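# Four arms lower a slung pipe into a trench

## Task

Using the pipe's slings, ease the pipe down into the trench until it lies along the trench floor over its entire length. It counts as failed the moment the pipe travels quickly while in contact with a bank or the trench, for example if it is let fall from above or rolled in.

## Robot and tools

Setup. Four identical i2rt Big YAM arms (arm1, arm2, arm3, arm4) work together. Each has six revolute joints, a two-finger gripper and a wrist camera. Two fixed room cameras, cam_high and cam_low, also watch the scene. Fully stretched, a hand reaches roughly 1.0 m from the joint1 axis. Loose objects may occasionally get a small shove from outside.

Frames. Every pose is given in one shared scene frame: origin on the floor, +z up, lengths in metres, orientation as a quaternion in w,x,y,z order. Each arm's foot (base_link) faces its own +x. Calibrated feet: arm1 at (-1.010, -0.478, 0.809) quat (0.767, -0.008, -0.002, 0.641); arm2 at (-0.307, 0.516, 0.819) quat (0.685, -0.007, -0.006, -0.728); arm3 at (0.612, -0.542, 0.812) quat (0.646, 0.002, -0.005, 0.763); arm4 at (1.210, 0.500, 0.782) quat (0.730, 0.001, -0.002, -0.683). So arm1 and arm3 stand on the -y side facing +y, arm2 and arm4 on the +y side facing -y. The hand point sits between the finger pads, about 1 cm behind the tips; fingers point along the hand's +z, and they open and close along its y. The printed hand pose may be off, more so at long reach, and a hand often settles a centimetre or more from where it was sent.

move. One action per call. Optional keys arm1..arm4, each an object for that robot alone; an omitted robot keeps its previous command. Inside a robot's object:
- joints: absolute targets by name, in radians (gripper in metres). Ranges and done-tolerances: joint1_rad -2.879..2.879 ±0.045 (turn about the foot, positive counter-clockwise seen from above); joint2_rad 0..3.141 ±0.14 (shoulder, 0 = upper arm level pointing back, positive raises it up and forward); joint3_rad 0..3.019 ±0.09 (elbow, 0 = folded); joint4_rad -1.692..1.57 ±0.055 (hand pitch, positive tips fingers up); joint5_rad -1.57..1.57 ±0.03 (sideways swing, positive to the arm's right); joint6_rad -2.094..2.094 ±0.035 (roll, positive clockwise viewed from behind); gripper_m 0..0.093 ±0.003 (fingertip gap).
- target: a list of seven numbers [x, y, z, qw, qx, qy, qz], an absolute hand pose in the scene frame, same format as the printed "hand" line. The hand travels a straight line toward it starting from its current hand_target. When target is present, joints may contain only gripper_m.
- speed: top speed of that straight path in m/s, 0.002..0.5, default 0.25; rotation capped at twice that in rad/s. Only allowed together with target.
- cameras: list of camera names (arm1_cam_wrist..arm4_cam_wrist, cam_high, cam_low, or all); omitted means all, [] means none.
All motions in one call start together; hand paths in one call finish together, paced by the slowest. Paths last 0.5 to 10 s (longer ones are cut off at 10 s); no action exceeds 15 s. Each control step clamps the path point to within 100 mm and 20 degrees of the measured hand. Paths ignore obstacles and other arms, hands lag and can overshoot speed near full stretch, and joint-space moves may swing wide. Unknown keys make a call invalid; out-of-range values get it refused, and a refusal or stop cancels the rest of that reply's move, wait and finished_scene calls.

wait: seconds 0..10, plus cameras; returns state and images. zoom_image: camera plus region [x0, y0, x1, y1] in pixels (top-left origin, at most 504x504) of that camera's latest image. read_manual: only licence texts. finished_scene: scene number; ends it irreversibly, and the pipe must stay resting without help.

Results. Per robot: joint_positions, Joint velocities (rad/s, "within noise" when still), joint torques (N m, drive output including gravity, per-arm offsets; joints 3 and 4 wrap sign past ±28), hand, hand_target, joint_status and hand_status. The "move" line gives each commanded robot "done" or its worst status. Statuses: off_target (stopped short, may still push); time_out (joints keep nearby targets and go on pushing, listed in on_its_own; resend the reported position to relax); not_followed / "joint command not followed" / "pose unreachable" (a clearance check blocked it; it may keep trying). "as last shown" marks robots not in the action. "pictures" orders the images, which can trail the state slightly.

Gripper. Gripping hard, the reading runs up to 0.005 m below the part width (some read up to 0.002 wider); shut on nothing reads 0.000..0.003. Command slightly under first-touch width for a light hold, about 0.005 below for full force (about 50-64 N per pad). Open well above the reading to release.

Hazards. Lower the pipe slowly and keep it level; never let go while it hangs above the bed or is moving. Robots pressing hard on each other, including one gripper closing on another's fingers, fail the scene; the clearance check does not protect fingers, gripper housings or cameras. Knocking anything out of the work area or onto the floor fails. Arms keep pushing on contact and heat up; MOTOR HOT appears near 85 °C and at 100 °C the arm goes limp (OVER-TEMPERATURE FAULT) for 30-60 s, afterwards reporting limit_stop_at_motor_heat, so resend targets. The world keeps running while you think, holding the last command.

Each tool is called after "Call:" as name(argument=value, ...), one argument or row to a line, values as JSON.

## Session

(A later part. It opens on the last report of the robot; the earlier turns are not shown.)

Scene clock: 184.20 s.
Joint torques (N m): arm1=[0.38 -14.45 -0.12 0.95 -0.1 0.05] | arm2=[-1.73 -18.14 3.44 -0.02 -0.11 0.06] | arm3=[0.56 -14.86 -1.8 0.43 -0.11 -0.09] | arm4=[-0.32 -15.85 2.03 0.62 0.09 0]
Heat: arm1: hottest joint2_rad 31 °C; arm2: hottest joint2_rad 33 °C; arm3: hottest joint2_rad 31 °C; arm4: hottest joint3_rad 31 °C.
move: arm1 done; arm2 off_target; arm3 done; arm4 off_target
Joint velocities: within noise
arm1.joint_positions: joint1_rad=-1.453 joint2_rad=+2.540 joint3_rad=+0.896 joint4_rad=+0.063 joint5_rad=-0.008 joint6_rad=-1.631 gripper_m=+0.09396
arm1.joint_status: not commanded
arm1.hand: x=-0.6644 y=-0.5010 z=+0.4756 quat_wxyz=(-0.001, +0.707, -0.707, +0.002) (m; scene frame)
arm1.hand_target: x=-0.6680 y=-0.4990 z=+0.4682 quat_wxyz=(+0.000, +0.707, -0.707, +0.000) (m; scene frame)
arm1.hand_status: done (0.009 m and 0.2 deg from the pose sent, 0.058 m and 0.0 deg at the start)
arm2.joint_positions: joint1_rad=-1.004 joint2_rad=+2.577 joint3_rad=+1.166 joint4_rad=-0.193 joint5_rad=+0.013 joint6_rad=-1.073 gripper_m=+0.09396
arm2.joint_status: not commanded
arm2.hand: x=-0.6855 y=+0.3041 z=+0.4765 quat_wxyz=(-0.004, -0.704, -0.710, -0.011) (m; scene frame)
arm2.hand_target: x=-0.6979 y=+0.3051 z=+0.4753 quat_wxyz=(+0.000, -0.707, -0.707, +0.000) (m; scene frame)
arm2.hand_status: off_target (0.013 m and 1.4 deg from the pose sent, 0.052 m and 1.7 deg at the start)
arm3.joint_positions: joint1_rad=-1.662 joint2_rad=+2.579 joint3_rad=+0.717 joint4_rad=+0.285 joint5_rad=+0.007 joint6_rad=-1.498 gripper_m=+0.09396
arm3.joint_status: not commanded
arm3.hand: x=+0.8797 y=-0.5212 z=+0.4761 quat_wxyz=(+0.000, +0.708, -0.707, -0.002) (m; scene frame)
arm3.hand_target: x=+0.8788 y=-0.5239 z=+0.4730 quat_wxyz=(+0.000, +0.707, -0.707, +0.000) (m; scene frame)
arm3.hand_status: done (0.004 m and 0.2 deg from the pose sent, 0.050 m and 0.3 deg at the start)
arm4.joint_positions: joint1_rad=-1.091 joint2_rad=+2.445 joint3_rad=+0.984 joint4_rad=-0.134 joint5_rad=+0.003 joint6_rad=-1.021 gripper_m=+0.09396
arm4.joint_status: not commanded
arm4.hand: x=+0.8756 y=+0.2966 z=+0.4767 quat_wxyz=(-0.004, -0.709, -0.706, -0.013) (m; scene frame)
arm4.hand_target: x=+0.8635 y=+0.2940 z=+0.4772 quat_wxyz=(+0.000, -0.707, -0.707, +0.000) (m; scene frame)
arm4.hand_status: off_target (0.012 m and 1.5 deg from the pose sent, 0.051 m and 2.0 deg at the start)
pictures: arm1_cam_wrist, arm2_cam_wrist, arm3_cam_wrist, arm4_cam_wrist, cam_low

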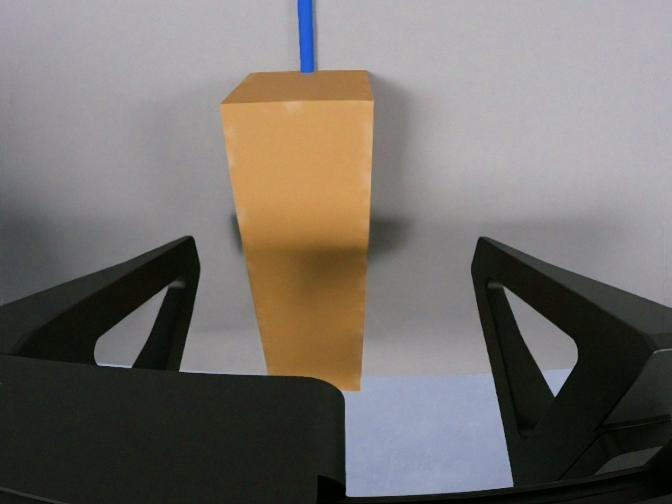

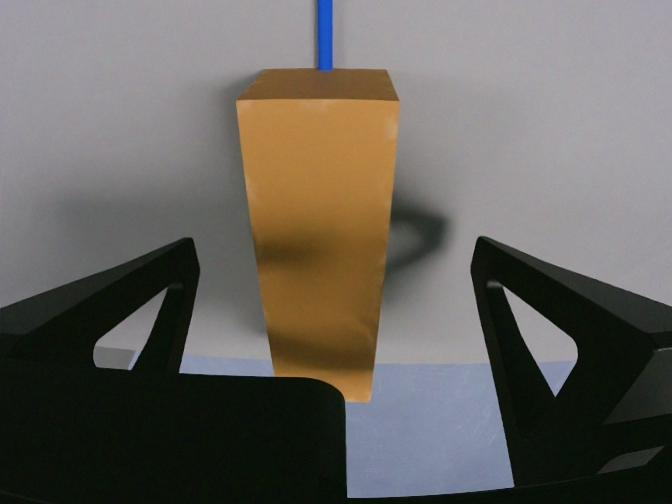

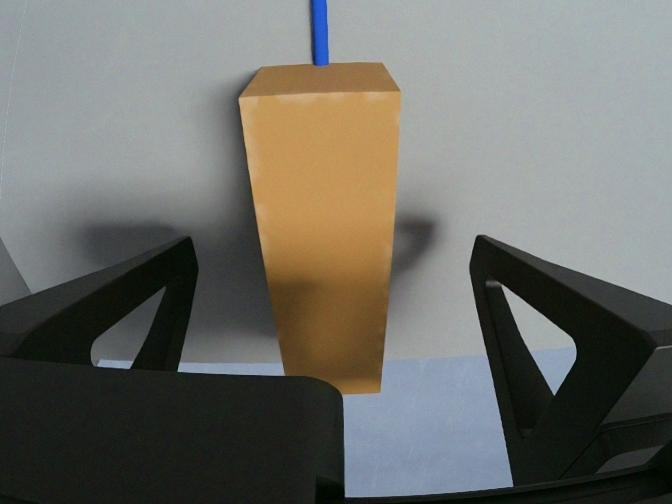

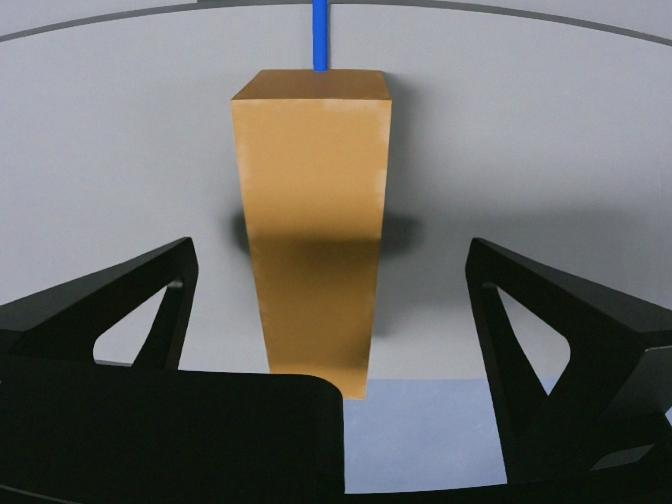

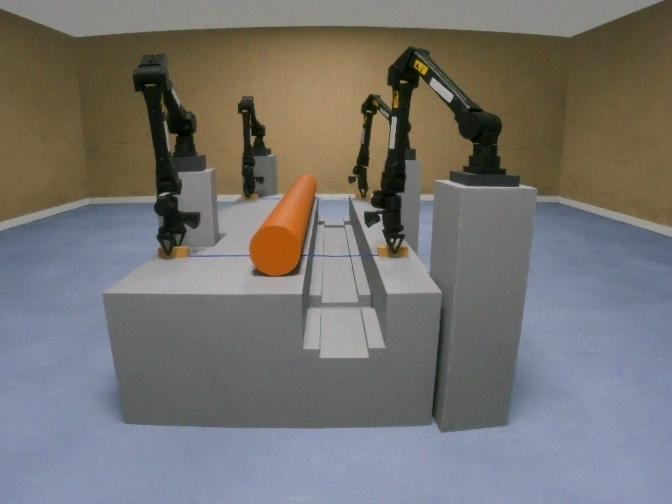

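Call:
move(
  arm1={"joints": {"gripper_m": 0.02}},
  arm2={"joints": {"gripper_m": 0.02}},
  arm3={"joints": {"gripper_m": 0.02}},
  arm4={"joints": {"gripper_m": 0.02}},
  cameras=["arm1_cam_wrist", "arm2_cam_wrist", "arm3_cam_wrist", "arm4_cam_wrist", "cam_low"],
)

Scene clock: 189.73 s.
Joint torques (N m): arm1=[0.5 -13.57 0.02 0.88 -0.1 0.05] | arm2=[-1.73 -18.2 3.32 -0.01 -0.11 0.07] | arm3=[0.5 -14.8 -1.81 0.36 -0.11 -0.05] | arm4=[-0.38 -15.91 1.94 0.62 0.07 0.01]
Heat: arm1: hottest joint2_rad 31 °C; arm2: hottest joint2_rad 34 °C; arm3: hottest joint2_rad 31 °C; arm4: hottest joint3_rad 31 °C.
move: arm1 off_target; arm2 off_target; arm3 off_target; arm4 off_target
Joint velocities: within noise
arm1.joint_positions: joint1_rad=-1.453 joint2_rad=+2.540 joint3_rad=+0.896 joint4_rad=+0.064 joint5_rad=-0.008 joint6_rad=-1.631 gripper_m=+0.03361
arm1.joint_status: gripper_m off_target (ended at +0.03364, target +0.02000)
arm1.hand: x=-0.6641 y=-0.5010 z=+0.4756 quat_wxyz=(-0.002, +0.707, -0.707, +0.002) (m; scene frame)
arm1.hand_target: x=-0.6680 y=-0.4990 z=+0.4682 quat_wxyz=(+0.000, +0.707, -0.707, +0.000) (m; scene frame)
arm1.hand_status: not commanded
arm2.joint_positions: joint1_rad=-1.004 joint2_rad=+2.577 joint3_rad=+1.167 joint4_rad=-0.192 joint5_rad=+0.014 joint6_rad=-1.074 gripper_m=+0.03430
arm2.joint_status: gripper_m off_target (ended at +0.03434, target +0.02000)
arm2.hand: x=-0.6865 y=+0.3036 z=+0.4766 quat_wxyz=(-0.003, -0.704, -0.710, -0.010) (m; scene frame)
arm2.hand_target: x=-0.6978 y=+0.3052 z=+0.4753 quat_wxyz=(+0.000, -0.707, -0.707, +0.000) (m; scene frame)
arm2.hand_status: not commanded
arm3.joint_positions: joint1_rad=-1.663 joint2_rad=+2.579 joint3_rad=+0.717 joint4_rad=+0.287 joint5_rad=+0.007 joint6_rad=-1.500 gripper_m=+0.03461
arm3.joint_status: gripper_m off_target (ended at +0.03464, target +0.02000)
arm3.hand: x=+0.8801 y=-0.5212 z=+0.4761 quat_wxyz=(-0.001, +0.708, -0.706, -0.001) (m; scene frame)
arm3.hand_target: x=+0.8788 y=-0.5240 z=+0.4730 quat_wxyz=(+0.000, +0.707, -0.707, +0.000) (m; scene frame)
arm3.hand_status: not commanded
arm4.joint_positions: joint1_rad=-1.091 joint2_rad=+2.445 joint3_rad=+0.986 joint4_rad=-0.133 joint5_rad=+0.003 joint6_rad=-1.023 gripper_m=+0.03466
arm4.joint_status: gripper_m off_target (ended at +0.03469, target +0.02000)
arm4.hand: x=+0.8747 y=+0.2961 z=+0.4768 quat_wxyz=(-0.004, -0.708, -0.706, -0.012) (m; scene frame)
arm4.hand_target: x=+0.8635 y=+0.2940 z=+0.4772 quat_wxyz=(+0.000, -0.707, -0.707, +0.000) (m; scene frame)
arm4.hand_status: not commanded
pictures: arm1_cam_wrist, arm2_cam_wrist, arm3_cam_wrist, arm4_cam_wrist, cam_low

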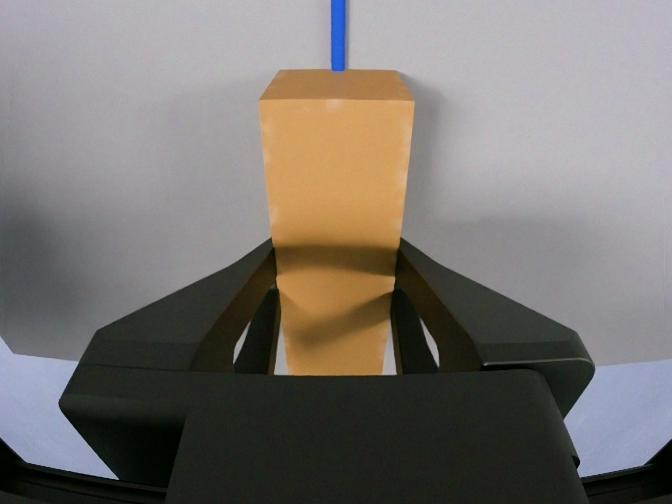

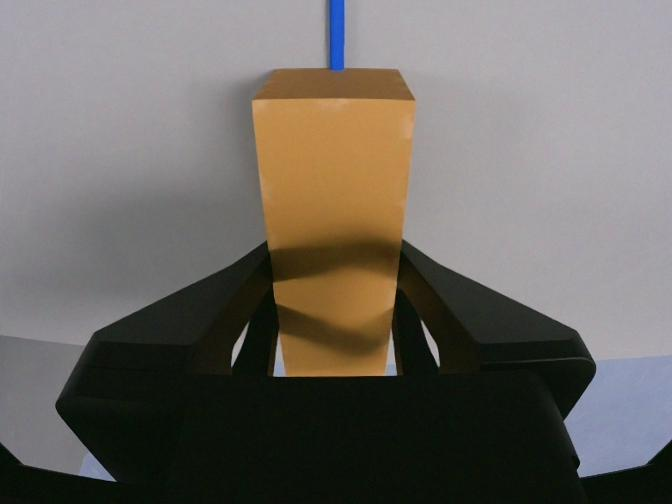

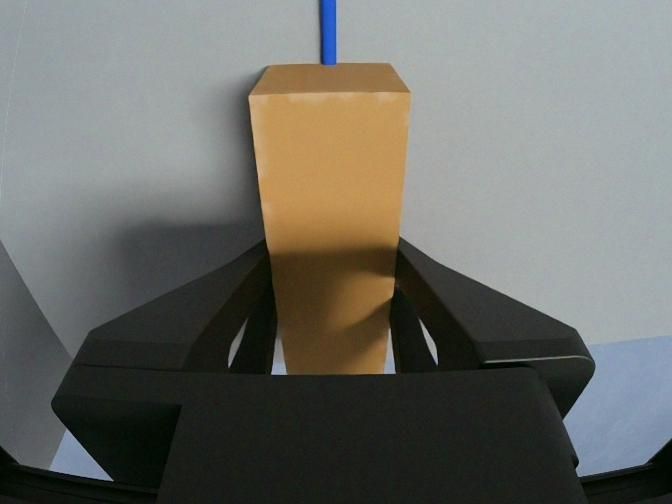

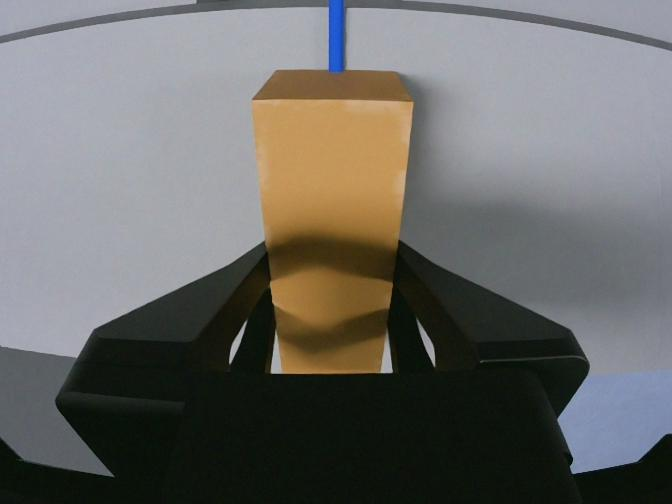

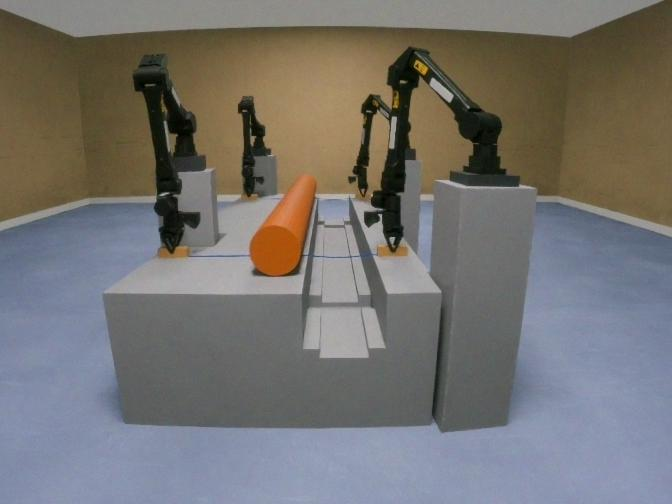

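Call:
move(
  arm1={"target": [-0.668, -0.28, 0.70, 0, 0.7071, -0.7071, 0], "speed": 0.12},
  arm2={"target": [-0.690, 0.04, 0.70, 0, 0.7071, 0.7071, 0], "speed": 0.12},
  arm3={"target": [0.879, -0.28, 0.70, 0, 0.7071, -0.7071, 0], "speed": 0.12},
  arm4={"target": [0.866, 0.04, 0.70, 0, 0.7071, 0.7071, 0], "speed": 0.12},
)

Scene clock: 216.33 s.
Joint torques (N m): arm1=[-0.15 -15.68 5.89 0.14 -0.11 0.1] | arm2=[0.38 -24.94 11.17 -0.96 -0.16 0.22] | arm3=[1.55 -17.03 4.96 -0.46 -0.26 0.1] | arm4=[0.79 -22.36 8.83 -0.32 0.09 0.32]
Heat: arm1: hottest joint2_rad 31 °C; arm2: hottest joint2_rad 36 °C; arm3: hottest joint2_rad 32 °C; arm4: hottest joint3_rad 30 °C.
move: arm1 off_target; arm2 off_target; arm3 off_target; arm4 off_target
Joint velocities: within noise
arm1.joint_positions: joint1_rad=-0.873 joint2_rad=+1.913 joint3_rad=+0.819 joint4_rad=-0.509 joint5_rad=-0.014 joint6_rad=-1.057 gripper_m=+0.03362
arm1.joint_status: not commanded
arm1.hand: x=-0.6797 y=-0.2888 z=+0.6909 quat_wxyz=(+0.012, +0.709, -0.705, -0.003) (m; scene frame)
arm1.hand_target: x=-0.6683 y=-0.2802 z=+0.7000 quat_wxyz=(+0.000, +0.707, -0.707, +0.000) (m; scene frame)
arm1.hand_status: off_target (0.017 m and 1.5 deg from the pose sent, 0.315 m and 0.3 deg at the start)
arm2.joint_positions: joint1_rad=-0.624 joint2_rad=+2.313 joint3_rad=+1.538 joint4_rad=-0.857 joint5_rad=+0.010 joint6_rad=-0.684 gripper_m=+0.03431
arm2.joint_status: not commanded
arm2.hand: x=-0.6796 y=+0.0617 z=+0.6788 quat_wxyz=(+0.003, -0.708, -0.706, -0.023) (m; scene frame)
arm2.hand_target: x=-0.6894 y=+0.0407 z=+0.7005 quat_wxyz=(+0.000, -0.707, -0.707, +0.000) (m; scene frame)
arm2.hand_status: off_target (0.032 m and 2.7 deg from the pose sent, 0.346 m and 1.3 deg at the start)
arm3.joint_positions: joint1_rad=-0.961 joint2_rad=+1.893 joint3_rad=+0.761 joint4_rad=-0.473 joint5_rad=+0.006 joint6_rad=-0.800 gripper_m=+0.03461
arm3.joint_status: not commanded
arm3.hand: x=+0.8708 y=-0.2903 z=+0.6919 quat_wxyz=(+0.012, +0.708, -0.706, +0.000) (m; scene frame)
arm3.hand_target: x=+0.8788 y=-0.2801 z=+0.7001 quat_wxyz=(+0.000, +0.707, -0.707, +0.000) (m; scene frame)
arm3.hand_status: off_target (0.015 m and 1.4 deg from the pose sent, 0.329 m and 0.2 deg at the start)
arm4.joint_positions: joint1_rad=-0.711 joint2_rad=+2.168 joint3_rad=+1.386 joint4_rad=-0.850 joint5_rad=+0.003 joint6_rad=-0.654 gripper_m=+0.03466
arm4.joint_status: not commanded
arm4.hand: x=+0.8804 y=+0.0631 z=+0.6726 quat_wxyz=(+0.003, -0.704, -0.710, -0.031) (m; scene frame)
arm4.hand_target: x=+0.8669 y=+0.0410 z=+0.7004 quat_wxyz=(+0.000, -0.707, -0.707, +0.000) (m; scene frame)
arm4.hand_status: off_target (0.039 m and 3.6 deg from the pose sent, 0.340 m and 1.4 deg at the start)
pictures: arm1_cam_wrist, arm2_cam_wrist, arm3_cam_wrist, arm4_cam_wrist, cam_high, cam_low

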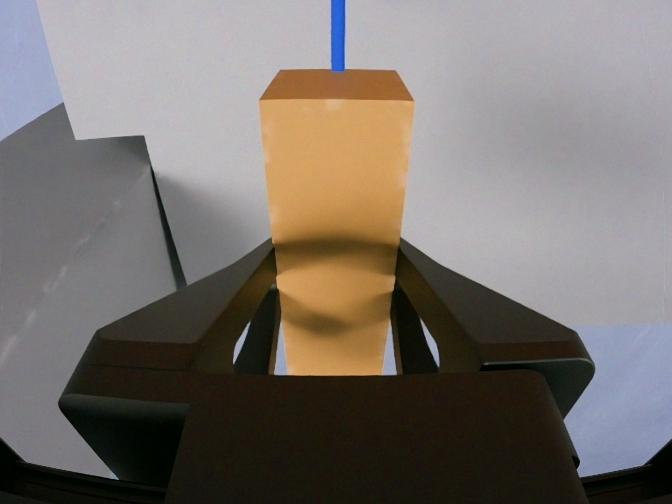

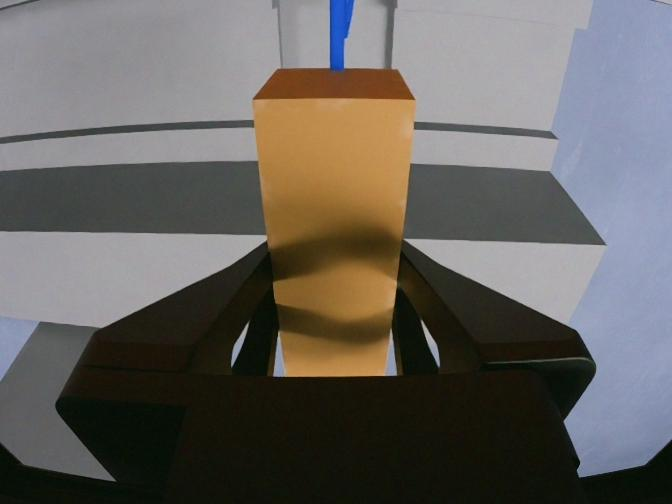

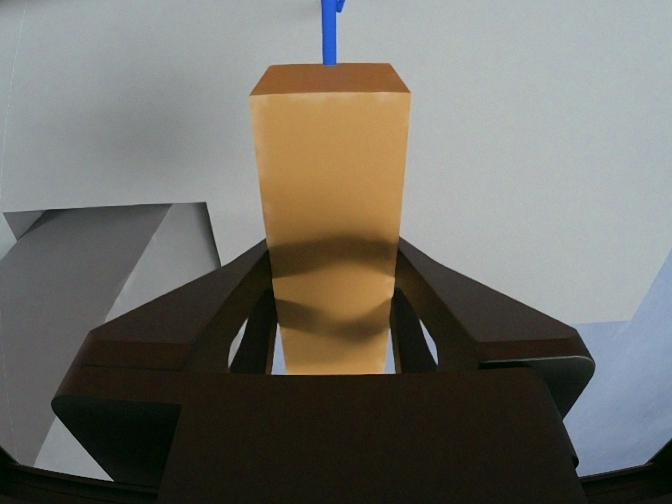

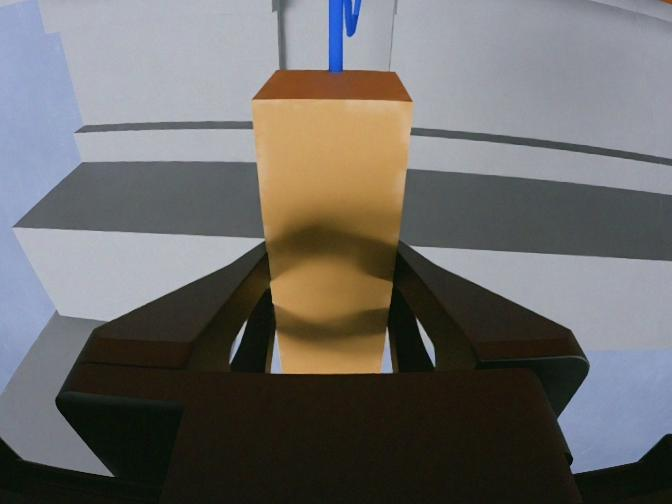

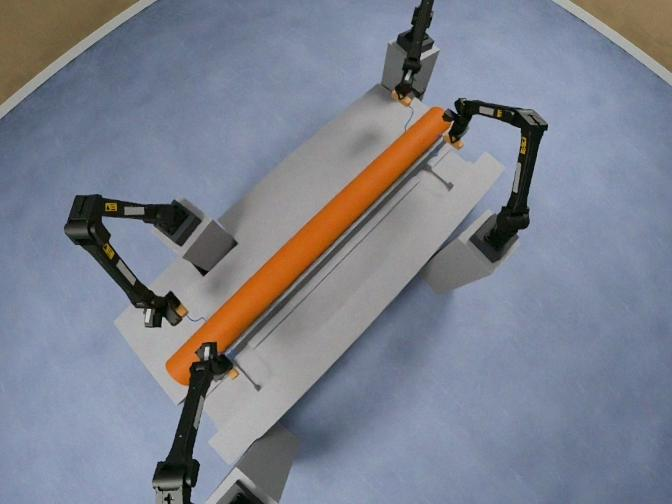

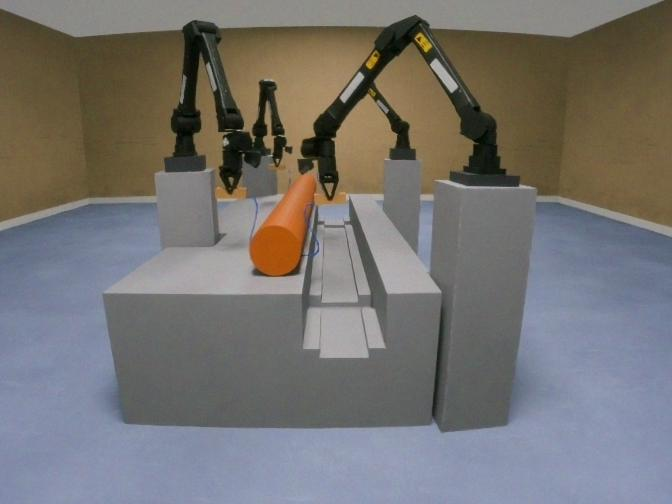

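Call:
move(
  arm1={"target": [-0.660, -0.261, 0.769, 0, 0.7071, -0.7071, 0], "speed": 0.06},
  arm2={"target": [-0.690, 0.028, 0.780, 0, 0.7071, 0.7071, 0], "speed": 0.06},
  arm3={"target": [0.884, -0.26, 0.769, 0, 0.7071, -0.7071, 0], "speed": 0.06},
  arm4={"target": [0.862, 0.027, 0.786, 0, 0.7071, 0.7071, 0], "speed": 0.06},
)

Scene clock: 223.00 s.
Joint torques (N m): arm1=[0.03 -15.85 8.27 0.09 -0.12 0.08] | arm2=[0.62 -24.41 12.78 -1.07 -0.17 0.21] | arm3=[1.9 -16.91 7.09 -0.4 -0.28 0.08] | arm4=[0.97 -22.42 10.48 -0.35 0.07 0.3]
Heat: arm1: hottest joint2_rad 31 °C; arm2: hottest joint2_rad 35 °C; arm3: hottest joint2_rad 32 °C; arm4: hottest joint3_rad 31 °C.
move: arm1 off_target; arm2 off_target; arm3 off_target; arm4 off_target
Joint velocities: within noise
arm1.joint_positions: joint1_rad=-0.850 joint2_rad=+1.780 joint3_rad=+0.877 joint4_rad=-0.719 joint5_rad=-0.014 joint6_rad=-1.028 gripper_m=+0.03362
arm1.joint_status: not commanded
arm1.hand: x=-0.6758 y=-0.2752 z=+0.7529 quat_wxyz=(+0.021, +0.707, -0.707, -0.005) (m; scene frame)
arm1.hand_target: x=-0.6606 y=-0.2613 z=+0.7692 quat_wxyz=(+0.000, +0.707, -0.707, +0.000) (m; scene frame)
arm1.hand_status: off_target (0.027 m and 2.5 deg from the pose sent, 0.085 m and 1.5 deg at the start)
arm2.joint_positions: joint1_rad=-0.617 joint2_rad=+2.210 joint3_rad=+1.586 joint4_rad=-1.018 joint5_rad=+0.010 joint6_rad=-0.670 gripper_m=+0.03431
arm2.joint_status: not commanded
arm2.hand: x=-0.6818 y=+0.0531 z=+0.7534 quat_wxyz=(+0.003, -0.709, -0.704, -0.028) (m; scene frame)
arm2.hand_target: x=-0.6890 y=+0.0290 z=+0.7805 quat_wxyz=(+0.000, -0.707, -0.707, +0.000) (m; scene frame)
arm2.hand_status: off_target (0.038 m and 3.3 deg from the pose sent, 0.107 m and 2.7 deg at the start)
arm3.joint_positions: joint1_rad=-0.938 joint2_rad=+1.749 joint3_rad=+0.823 joint4_rad=-0.693 joint5_rad=+0.006 joint6_rad=-0.771 gripper_m=+0.03461
arm3.joint_status: not commanded
arm3.hand: x=+0.8739 y=-0.2758 z=+0.7555 quat_wxyz=(+0.020, +0.706, -0.708, +0.001) (m; scene frame)
arm3.hand_target: x=+0.8836 y=-0.2603 z=+0.7691 quat_wxyz=(+0.000, +0.707, -0.707, +0.000) (m; scene frame)
arm3.hand_status: off_target (0.023 m and 2.3 deg from the pose sent, 0.084 m and 1.4 deg at the start)
arm4.joint_positions: joint1_rad=-0.708 joint2_rad=+2.066 joint3_rad=+1.468 joint4_rad=-1.044 joint5_rad=+0.003 joint6_rad=-0.645 gripper_m=+0.03466
arm4.joint_status: not commanded
arm4.hand: x=+0.8739 y=+0.0520 z=+0.7528 quat_wxyz=(+0.004, -0.705, -0.708, -0.036) (m; scene frame)
arm4.hand_target: x=+0.8632 y=+0.0283 z=+0.7866 quat_wxyz=(-0.001, -0.707, -0.707, +0.000) (m; scene frame)
arm4.hand_status: off_target (0.043 m and 4.1 deg from the pose sent, 0.120 m and 3.5 deg at the start)
pictures: arm1_cam_wrist, arm2_cam_wrist, arm3_cam_wrist, arm4_cam_wrist, cam_high, cam_low

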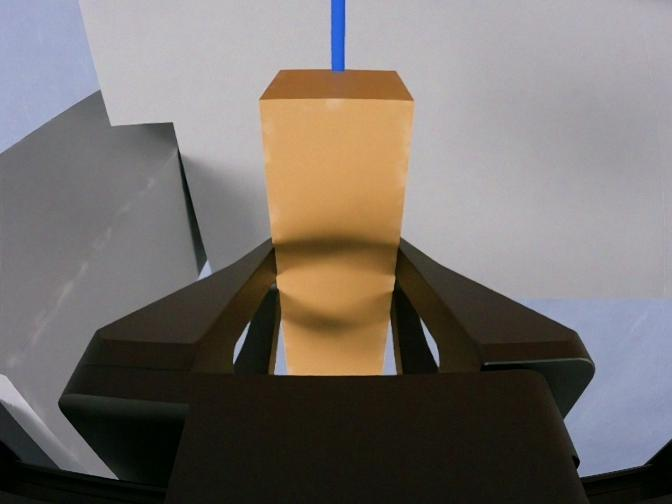

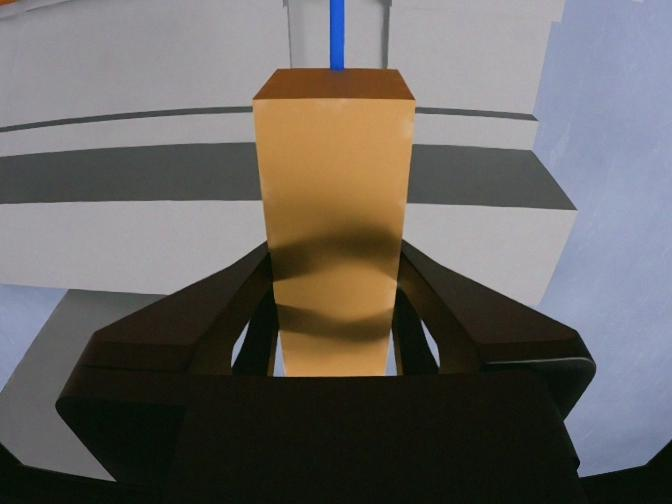

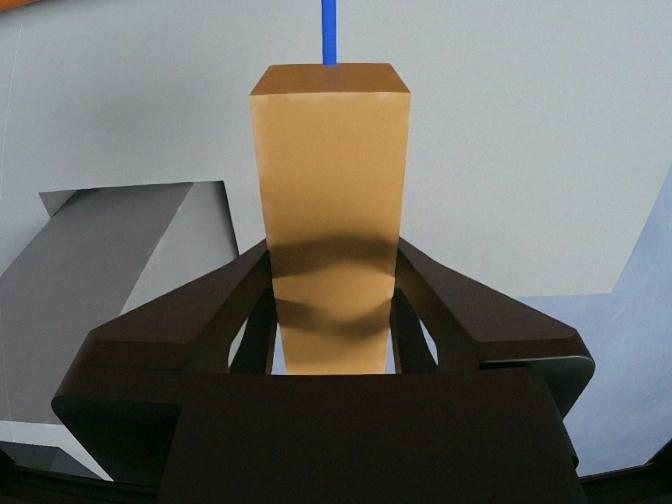

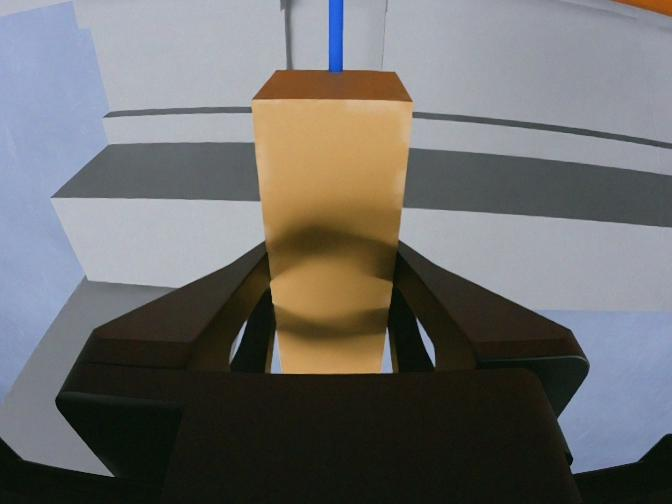

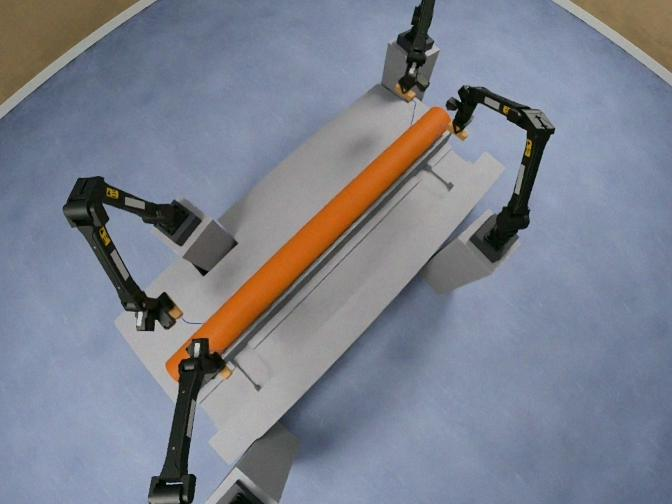

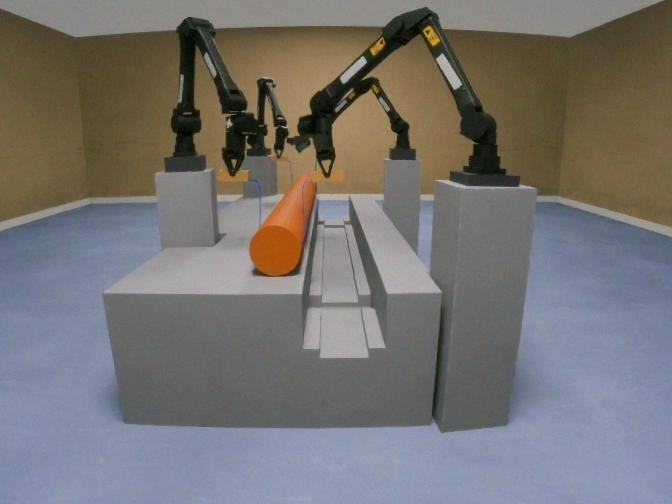

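Call:
zoom_image(
  camera="cam_low",
  region=[200, 140, 370, 290],
)

Scaled by 2.965.

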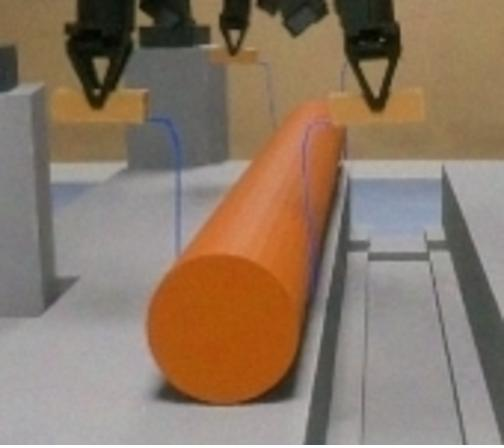

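Call:
move(
  arm1={"target": [-0.658, -0.258, 0.805, 0, 0.7071, -0.7071, 0], "speed": 0.05},
  arm2={"target": [-0.688, 0.026, 0.818, 0, 0.7071, 0.7071, 0], "speed": 0.05},
  arm3={"target": [0.886, -0.257, 0.803, 0, 0.7071, -0.7071, 0], "speed": 0.05},
  arm4={"target": [0.862, 0.025, 0.824, 0, 0.7071, 0.7071, 0], "speed": 0.05},
)

Call:
zoom_image(
  camera="cam_low",
  region=[200, 140, 370, 290],
)

Scene clock: 233.00 s.
Joint torques (N m): arm1=[0.09 -18.9 9.96 -0.39 -0.32 -0.01] | arm2=[0.56 -26.11 14.19 -1.05 -0.21 0.16] | arm3=[1.9 -20.13 8.9 -0.53 -0.39 0.01] | arm4=[1.14 -25.41 12.29 -0.49 -0.06 0.25]
Heat: arm1: hottest joint2_rad 32 °C; arm2: hottest joint2_rad 35 °C; arm3: hottest joint2_rad 31 °C; arm4: hottest joint3_rad 32 °C.
move: arm1 off_target; arm2 off_target; arm3 off_target; arm4 off_target
Joint velocities: within noise
arm1.joint_positions: joint1_rad=-0.844 joint2_rad=+1.750 joint3_rad=+0.884 joint4_rad=-0.810 joint5_rad=-0.009 joint6_rad=-1.017 gripper_m=+0.03362
arm1.joint_status: not commanded
arm1.hand: x=-0.6877 y=-0.2806 z=+0.7672 quat_wxyz=(+0.048, +0.704, -0.709, -0.008) (m; scene frame)
arm1.hand_target: x=-0.6598 y=-0.2592 z=+0.8049 quat_wxyz=(+0.000, +0.707, -0.707, +0.000) (m; scene frame)
arm1.hand_status: off_target (0.053 m and 5.6 deg from the pose sent, 0.058 m and 2.5 deg at the start)
arm2.joint_positions: joint1_rad=-0.612 joint2_rad=+2.180 joint3_rad=+1.594 joint4_rad=-1.092 joint5_rad=+0.010 joint6_rad=-0.663 gripper_m=+0.03431
arm2.joint_status: not commanded
arm2.hand: x=-0.6741 y=+0.0584 z=+0.7746 quat_wxyz=(+0.006, -0.710, -0.703, -0.046) (m; scene frame)
arm2.hand_target: x=-0.6861 y=+0.0282 z=+0.8188 quat_wxyz=(-0.001, -0.707, -0.707, +0.000) (m; scene frame)
arm2.hand_status: off_target (0.056 m and 5.3 deg from the pose sent, 0.070 m and 3.3 deg at the start)
arm3.joint_positions: joint1_rad=-0.937 joint2_rad=+1.718 joint3_rad=+0.830 joint4_rad=-0.793 joint5_rad=+0.009 joint6_rad=-0.763 gripper_m=+0.03460
arm3.joint_status: not commanded
arm3.hand: x=+0.8636 y=-0.2864 z=+0.7697 quat_wxyz=(+0.050, +0.704, -0.709, +0.003) (m; scene frame)
arm3.hand_target: x=+0.8847 y=-0.2584 z=+0.8032 quat_wxyz=(+0.000, +0.707, -0.707, +0.000) (m; scene frame)
arm3.hand_status: off_target (0.050 m and 5.8 deg from the pose sent, 0.052 m and 2.3 deg at the start)
arm4.joint_positions: joint1_rad=-0.706 joint2_rad=+2.053 joint3_rad=+1.476 joint4_rad=-1.124 joint5_rad=+0.006 joint6_rad=-0.639 gripper_m=+0.03466
arm4.joint_status: not commanded
arm4.hand: x=+0.8827 y=+0.0630 z=+0.7638 quat_wxyz=(+0.010, -0.706, -0.705, -0.065) (m; scene frame)
arm4.hand_target: x=+0.8650 y=+0.0289 z=+0.8247 quat_wxyz=(-0.001, -0.707, -0.707, +0.000) (m; scene frame)
arm4.hand_status: off_target (0.074 m and 7.5 deg from the pose sent, 0.077 m and 4.1 deg at the start)
pictures: arm1_cam_wrist, arm2_cam_wrist, arm3_cam_wrist, arm4_cam_wrist, cam_high, cam_low

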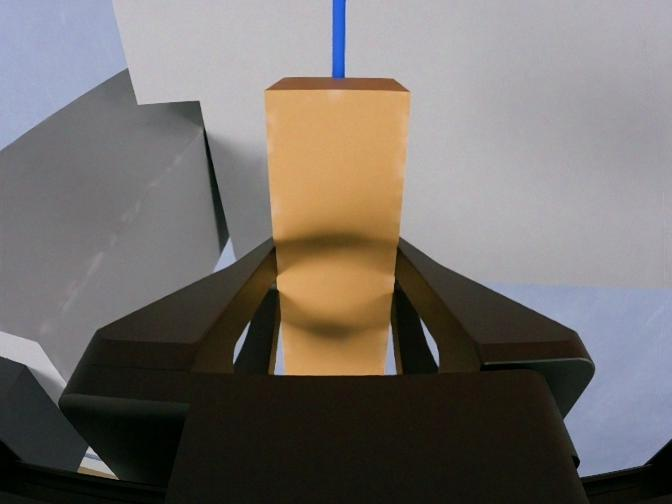

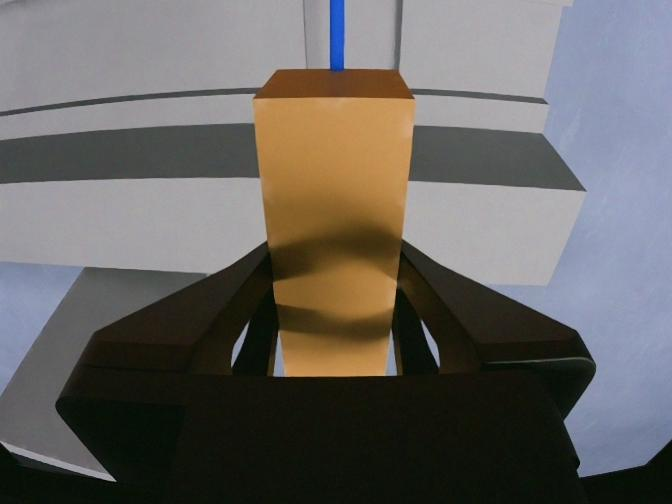

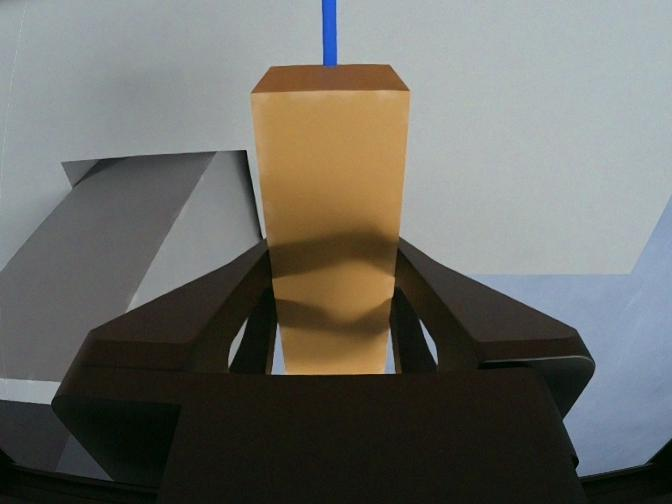

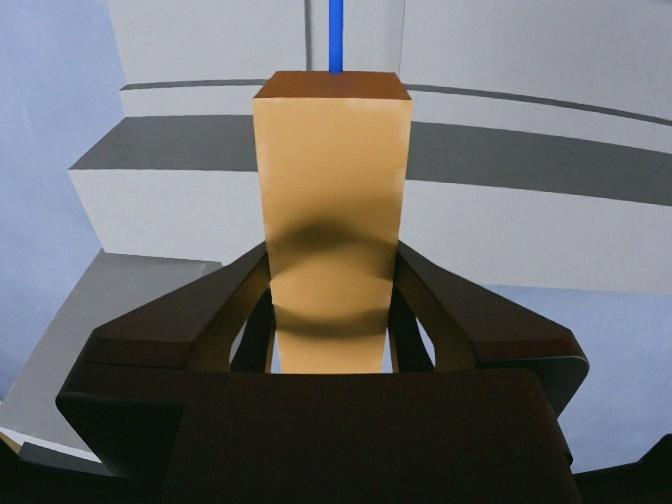

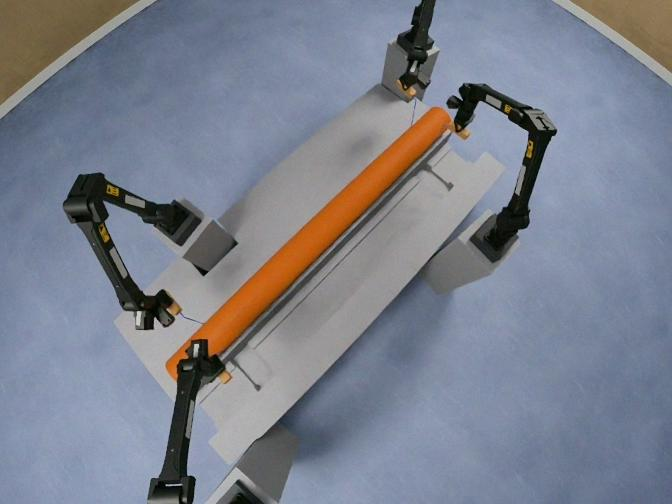

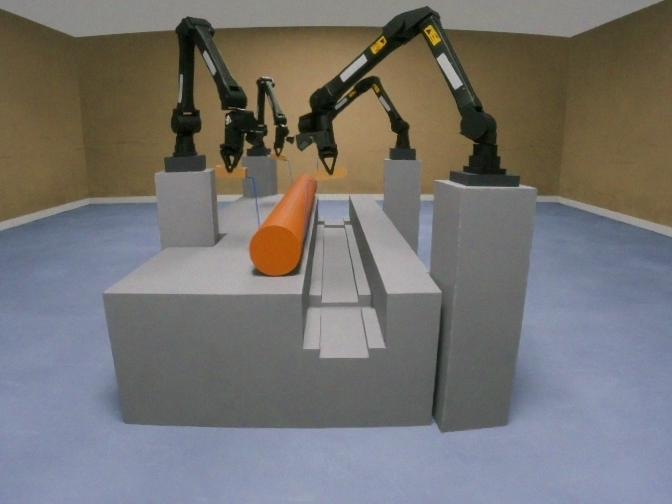

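Scaled by 2.965.

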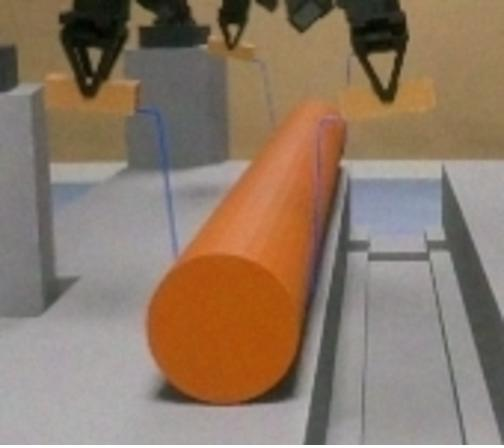

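Call:
move(
  arm1={"target": [-0.650, -0.242, 0.845, -0.025, 0.7067, -0.7067, -0.025], "speed": 0.05},
  arm2={"target": [-0.692, 0.012, 0.852, 0.037, 0.706, 0.706, -0.037], "speed": 0.05},
  arm3={"target": [0.892, -0.240, 0.843, -0.025, 0.7067, -0.7067, -0.025], "speed": 0.05},
  arm4={"target": [0.857, 0.008, 0.866, 0.037, 0.706, 0.706, -0.037], "speed": 0.05},
)

Call:
zoom_image(
  camera="cam_low",
  region=[200, 140, 370, 290],
)

Scene clock: 240.13 s.
Joint torques (N m): arm1=[-0.15 -21.13 11.67 -0.65 -0.58 -0.04] | arm2=[-0.09 -30.39 13.63 -0.02 -0.76 0.08] | arm3=[1.67 -21.19 10.45 -0.61 -0.78 -0.01] | arm4=[0.5 -28.34 13.24 -0.01 -0.54 0.15]
Heat: arm1: hottest joint2_rad 32 °C; arm2: hottest joint2_rad 37 °C; arm3: hottest joint2_rad 32 °C; arm4: hottest joint3_rad 33 °C.
move: arm1 off_target; arm2 off_target; arm3 off_target; arm4 off_target
Joint velocities: within noise
arm1.joint_positions: joint1_rad=-0.844 joint2_rad=+1.711 joint3_rad=+0.919 joint4_rad=-0.874 joint5_rad=-0.064 joint6_rad=-1.016 gripper_m=+0.03364
arm1.joint_status: not commanded
arm1.hand: x=-0.6853 y=-0.2675 z=+0.7912 quat_wxyz=(+0.037, +0.703, -0.710, -0.034) (m; scene frame)
arm1.hand_target: x=-0.6531 y=-0.2440 z=+0.8442 quat_wxyz=(-0.025, +0.707, -0.706, -0.025) (m; scene frame)
arm1.hand_status: off_target (0.069 m and 7.2 deg from the pose sent, 0.095 m and 8.6 deg at the start)
arm2.joint_positions: joint1_rad=-0.612 joint2_rad=+2.167 joint3_rad=+1.594 joint4_rad=-1.089 joint5_rad=-0.041 joint6_rad=-0.662 gripper_m=+0.03432
arm2.joint_status: not commanded
arm2.hand: x=-0.6690 y=+0.0506 z=+0.7817 quat_wxyz=(-0.021, -0.711, -0.702, -0.041) (m; scene frame)
arm2.hand_target: x=-0.6887 y=+0.0163 z=+0.8529 quat_wxyz=(-0.037, -0.706, -0.706, +0.037) (m; scene frame)
arm2.hand_status: off_target (0.083 m and 9.2 deg from the pose sent, 0.092 m and 10.7 deg at the start)
arm3.joint_positions: joint1_rad=-0.936 joint2_rad=+1.664 joint3_rad=+0.863 joint4_rad=-0.854 joint5_rad=-0.032 joint6_rad=-0.763 gripper_m=+0.03460
arm3.joint_status: not commanded
arm3.hand: x=+0.8661 y=-0.2737 z=+0.7974 quat_wxyz=(+0.038, +0.703, -0.710, -0.018) (m; scene frame)
arm3.hand_target: x=+0.8900 y=-0.2423 z=+0.8430 quat_wxyz=(-0.025, +0.707, -0.706, -0.025) (m; scene frame)
arm3.hand_status: off_target (0.062 m and 7.3 deg from the pose sent, 0.091 m and 9.2 deg at the start)
arm4.joint_positions: joint1_rad=-0.706 joint2_rad=+2.025 joint3_rad=+1.476 joint4_rad=-1.124 joint5_rad=-0.044 joint6_rad=-0.638 gripper_m=+0.03466
arm4.joint_status: not commanded
arm4.hand: x=+0.8871 y=+0.0548 z=+0.7786 quat_wxyz=(-0.016, -0.707, -0.705, -0.055) (m; scene frame)
arm4.hand_target: x=+0.8629 y=+0.0165 z=+0.8640 quat_wxyz=(-0.037, -0.706, -0.707, +0.037) (m; scene frame)
arm4.hand_status: off_target (0.104 m and 10.8 deg from the pose sent, 0.119 m and 12.9 deg at the start; pose on its path clipped on 19 of 46 steps)
pictures: arm1_cam_wrist, arm2_cam_wrist, arm3_cam_wrist, arm4_cam_wrist, cam_high, cam_low

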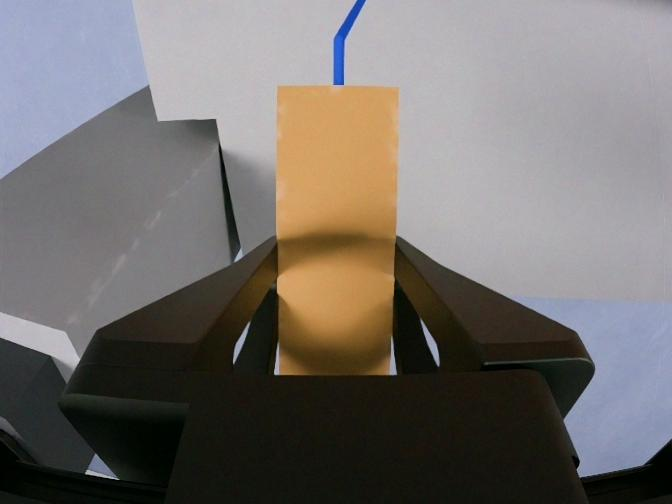

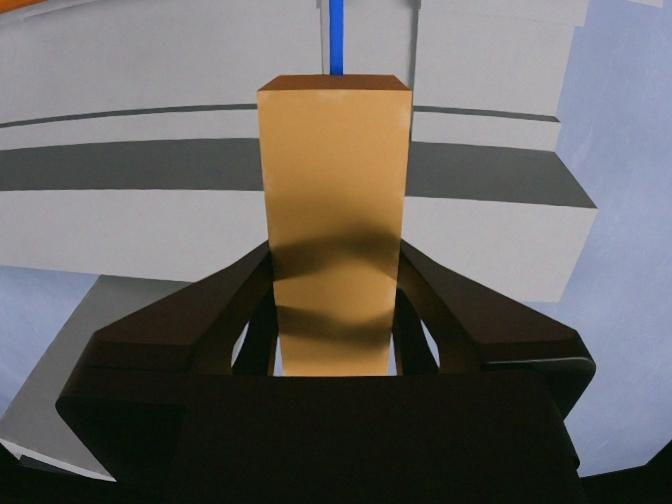

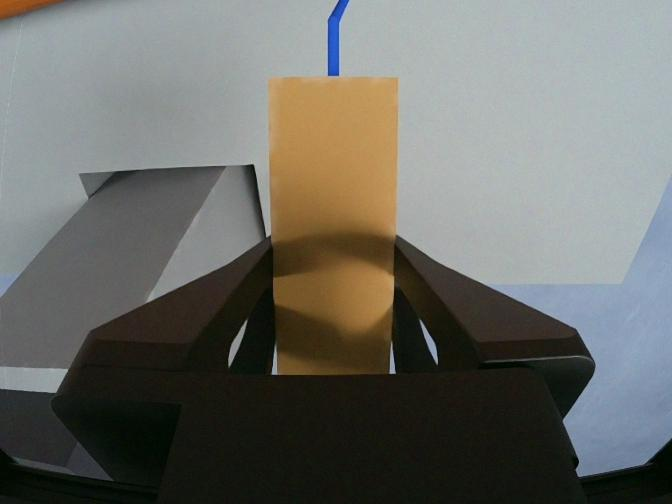

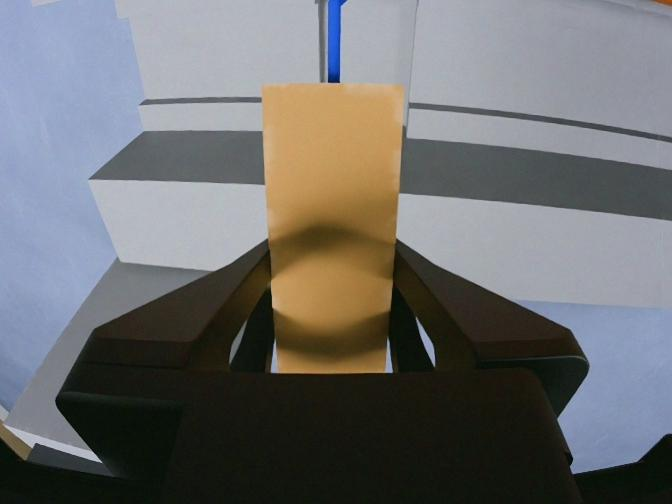

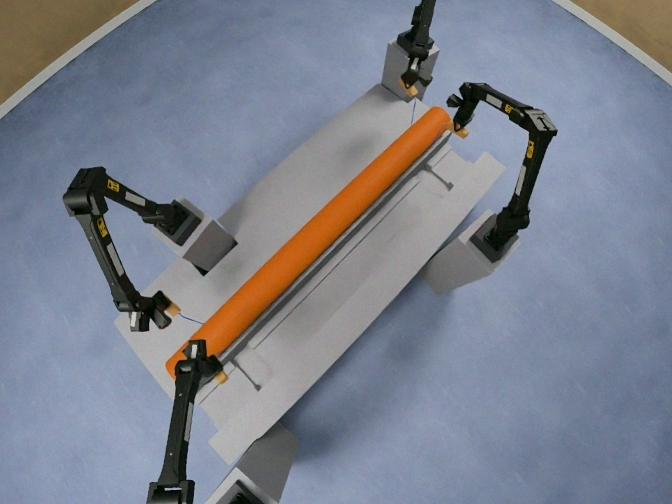

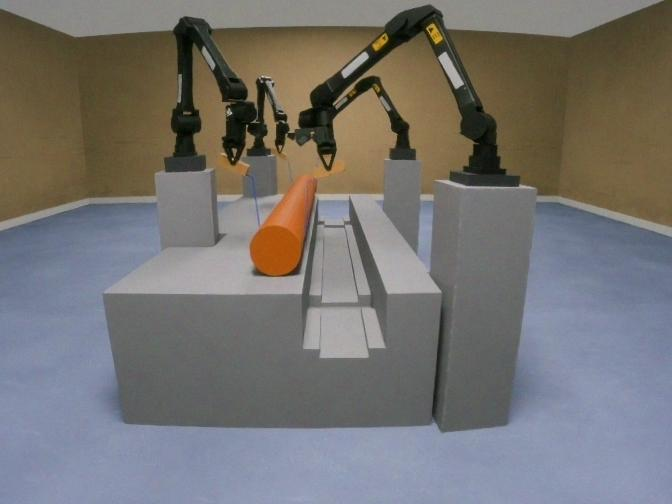

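Scaled by 2.965.

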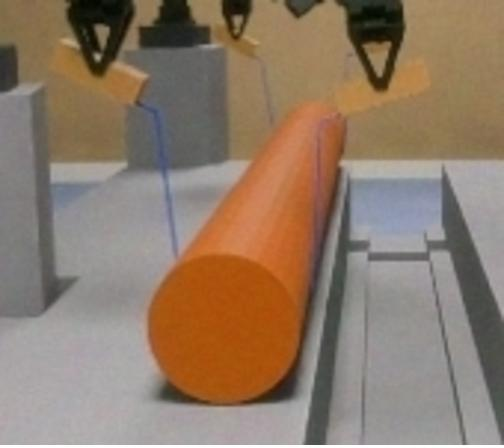

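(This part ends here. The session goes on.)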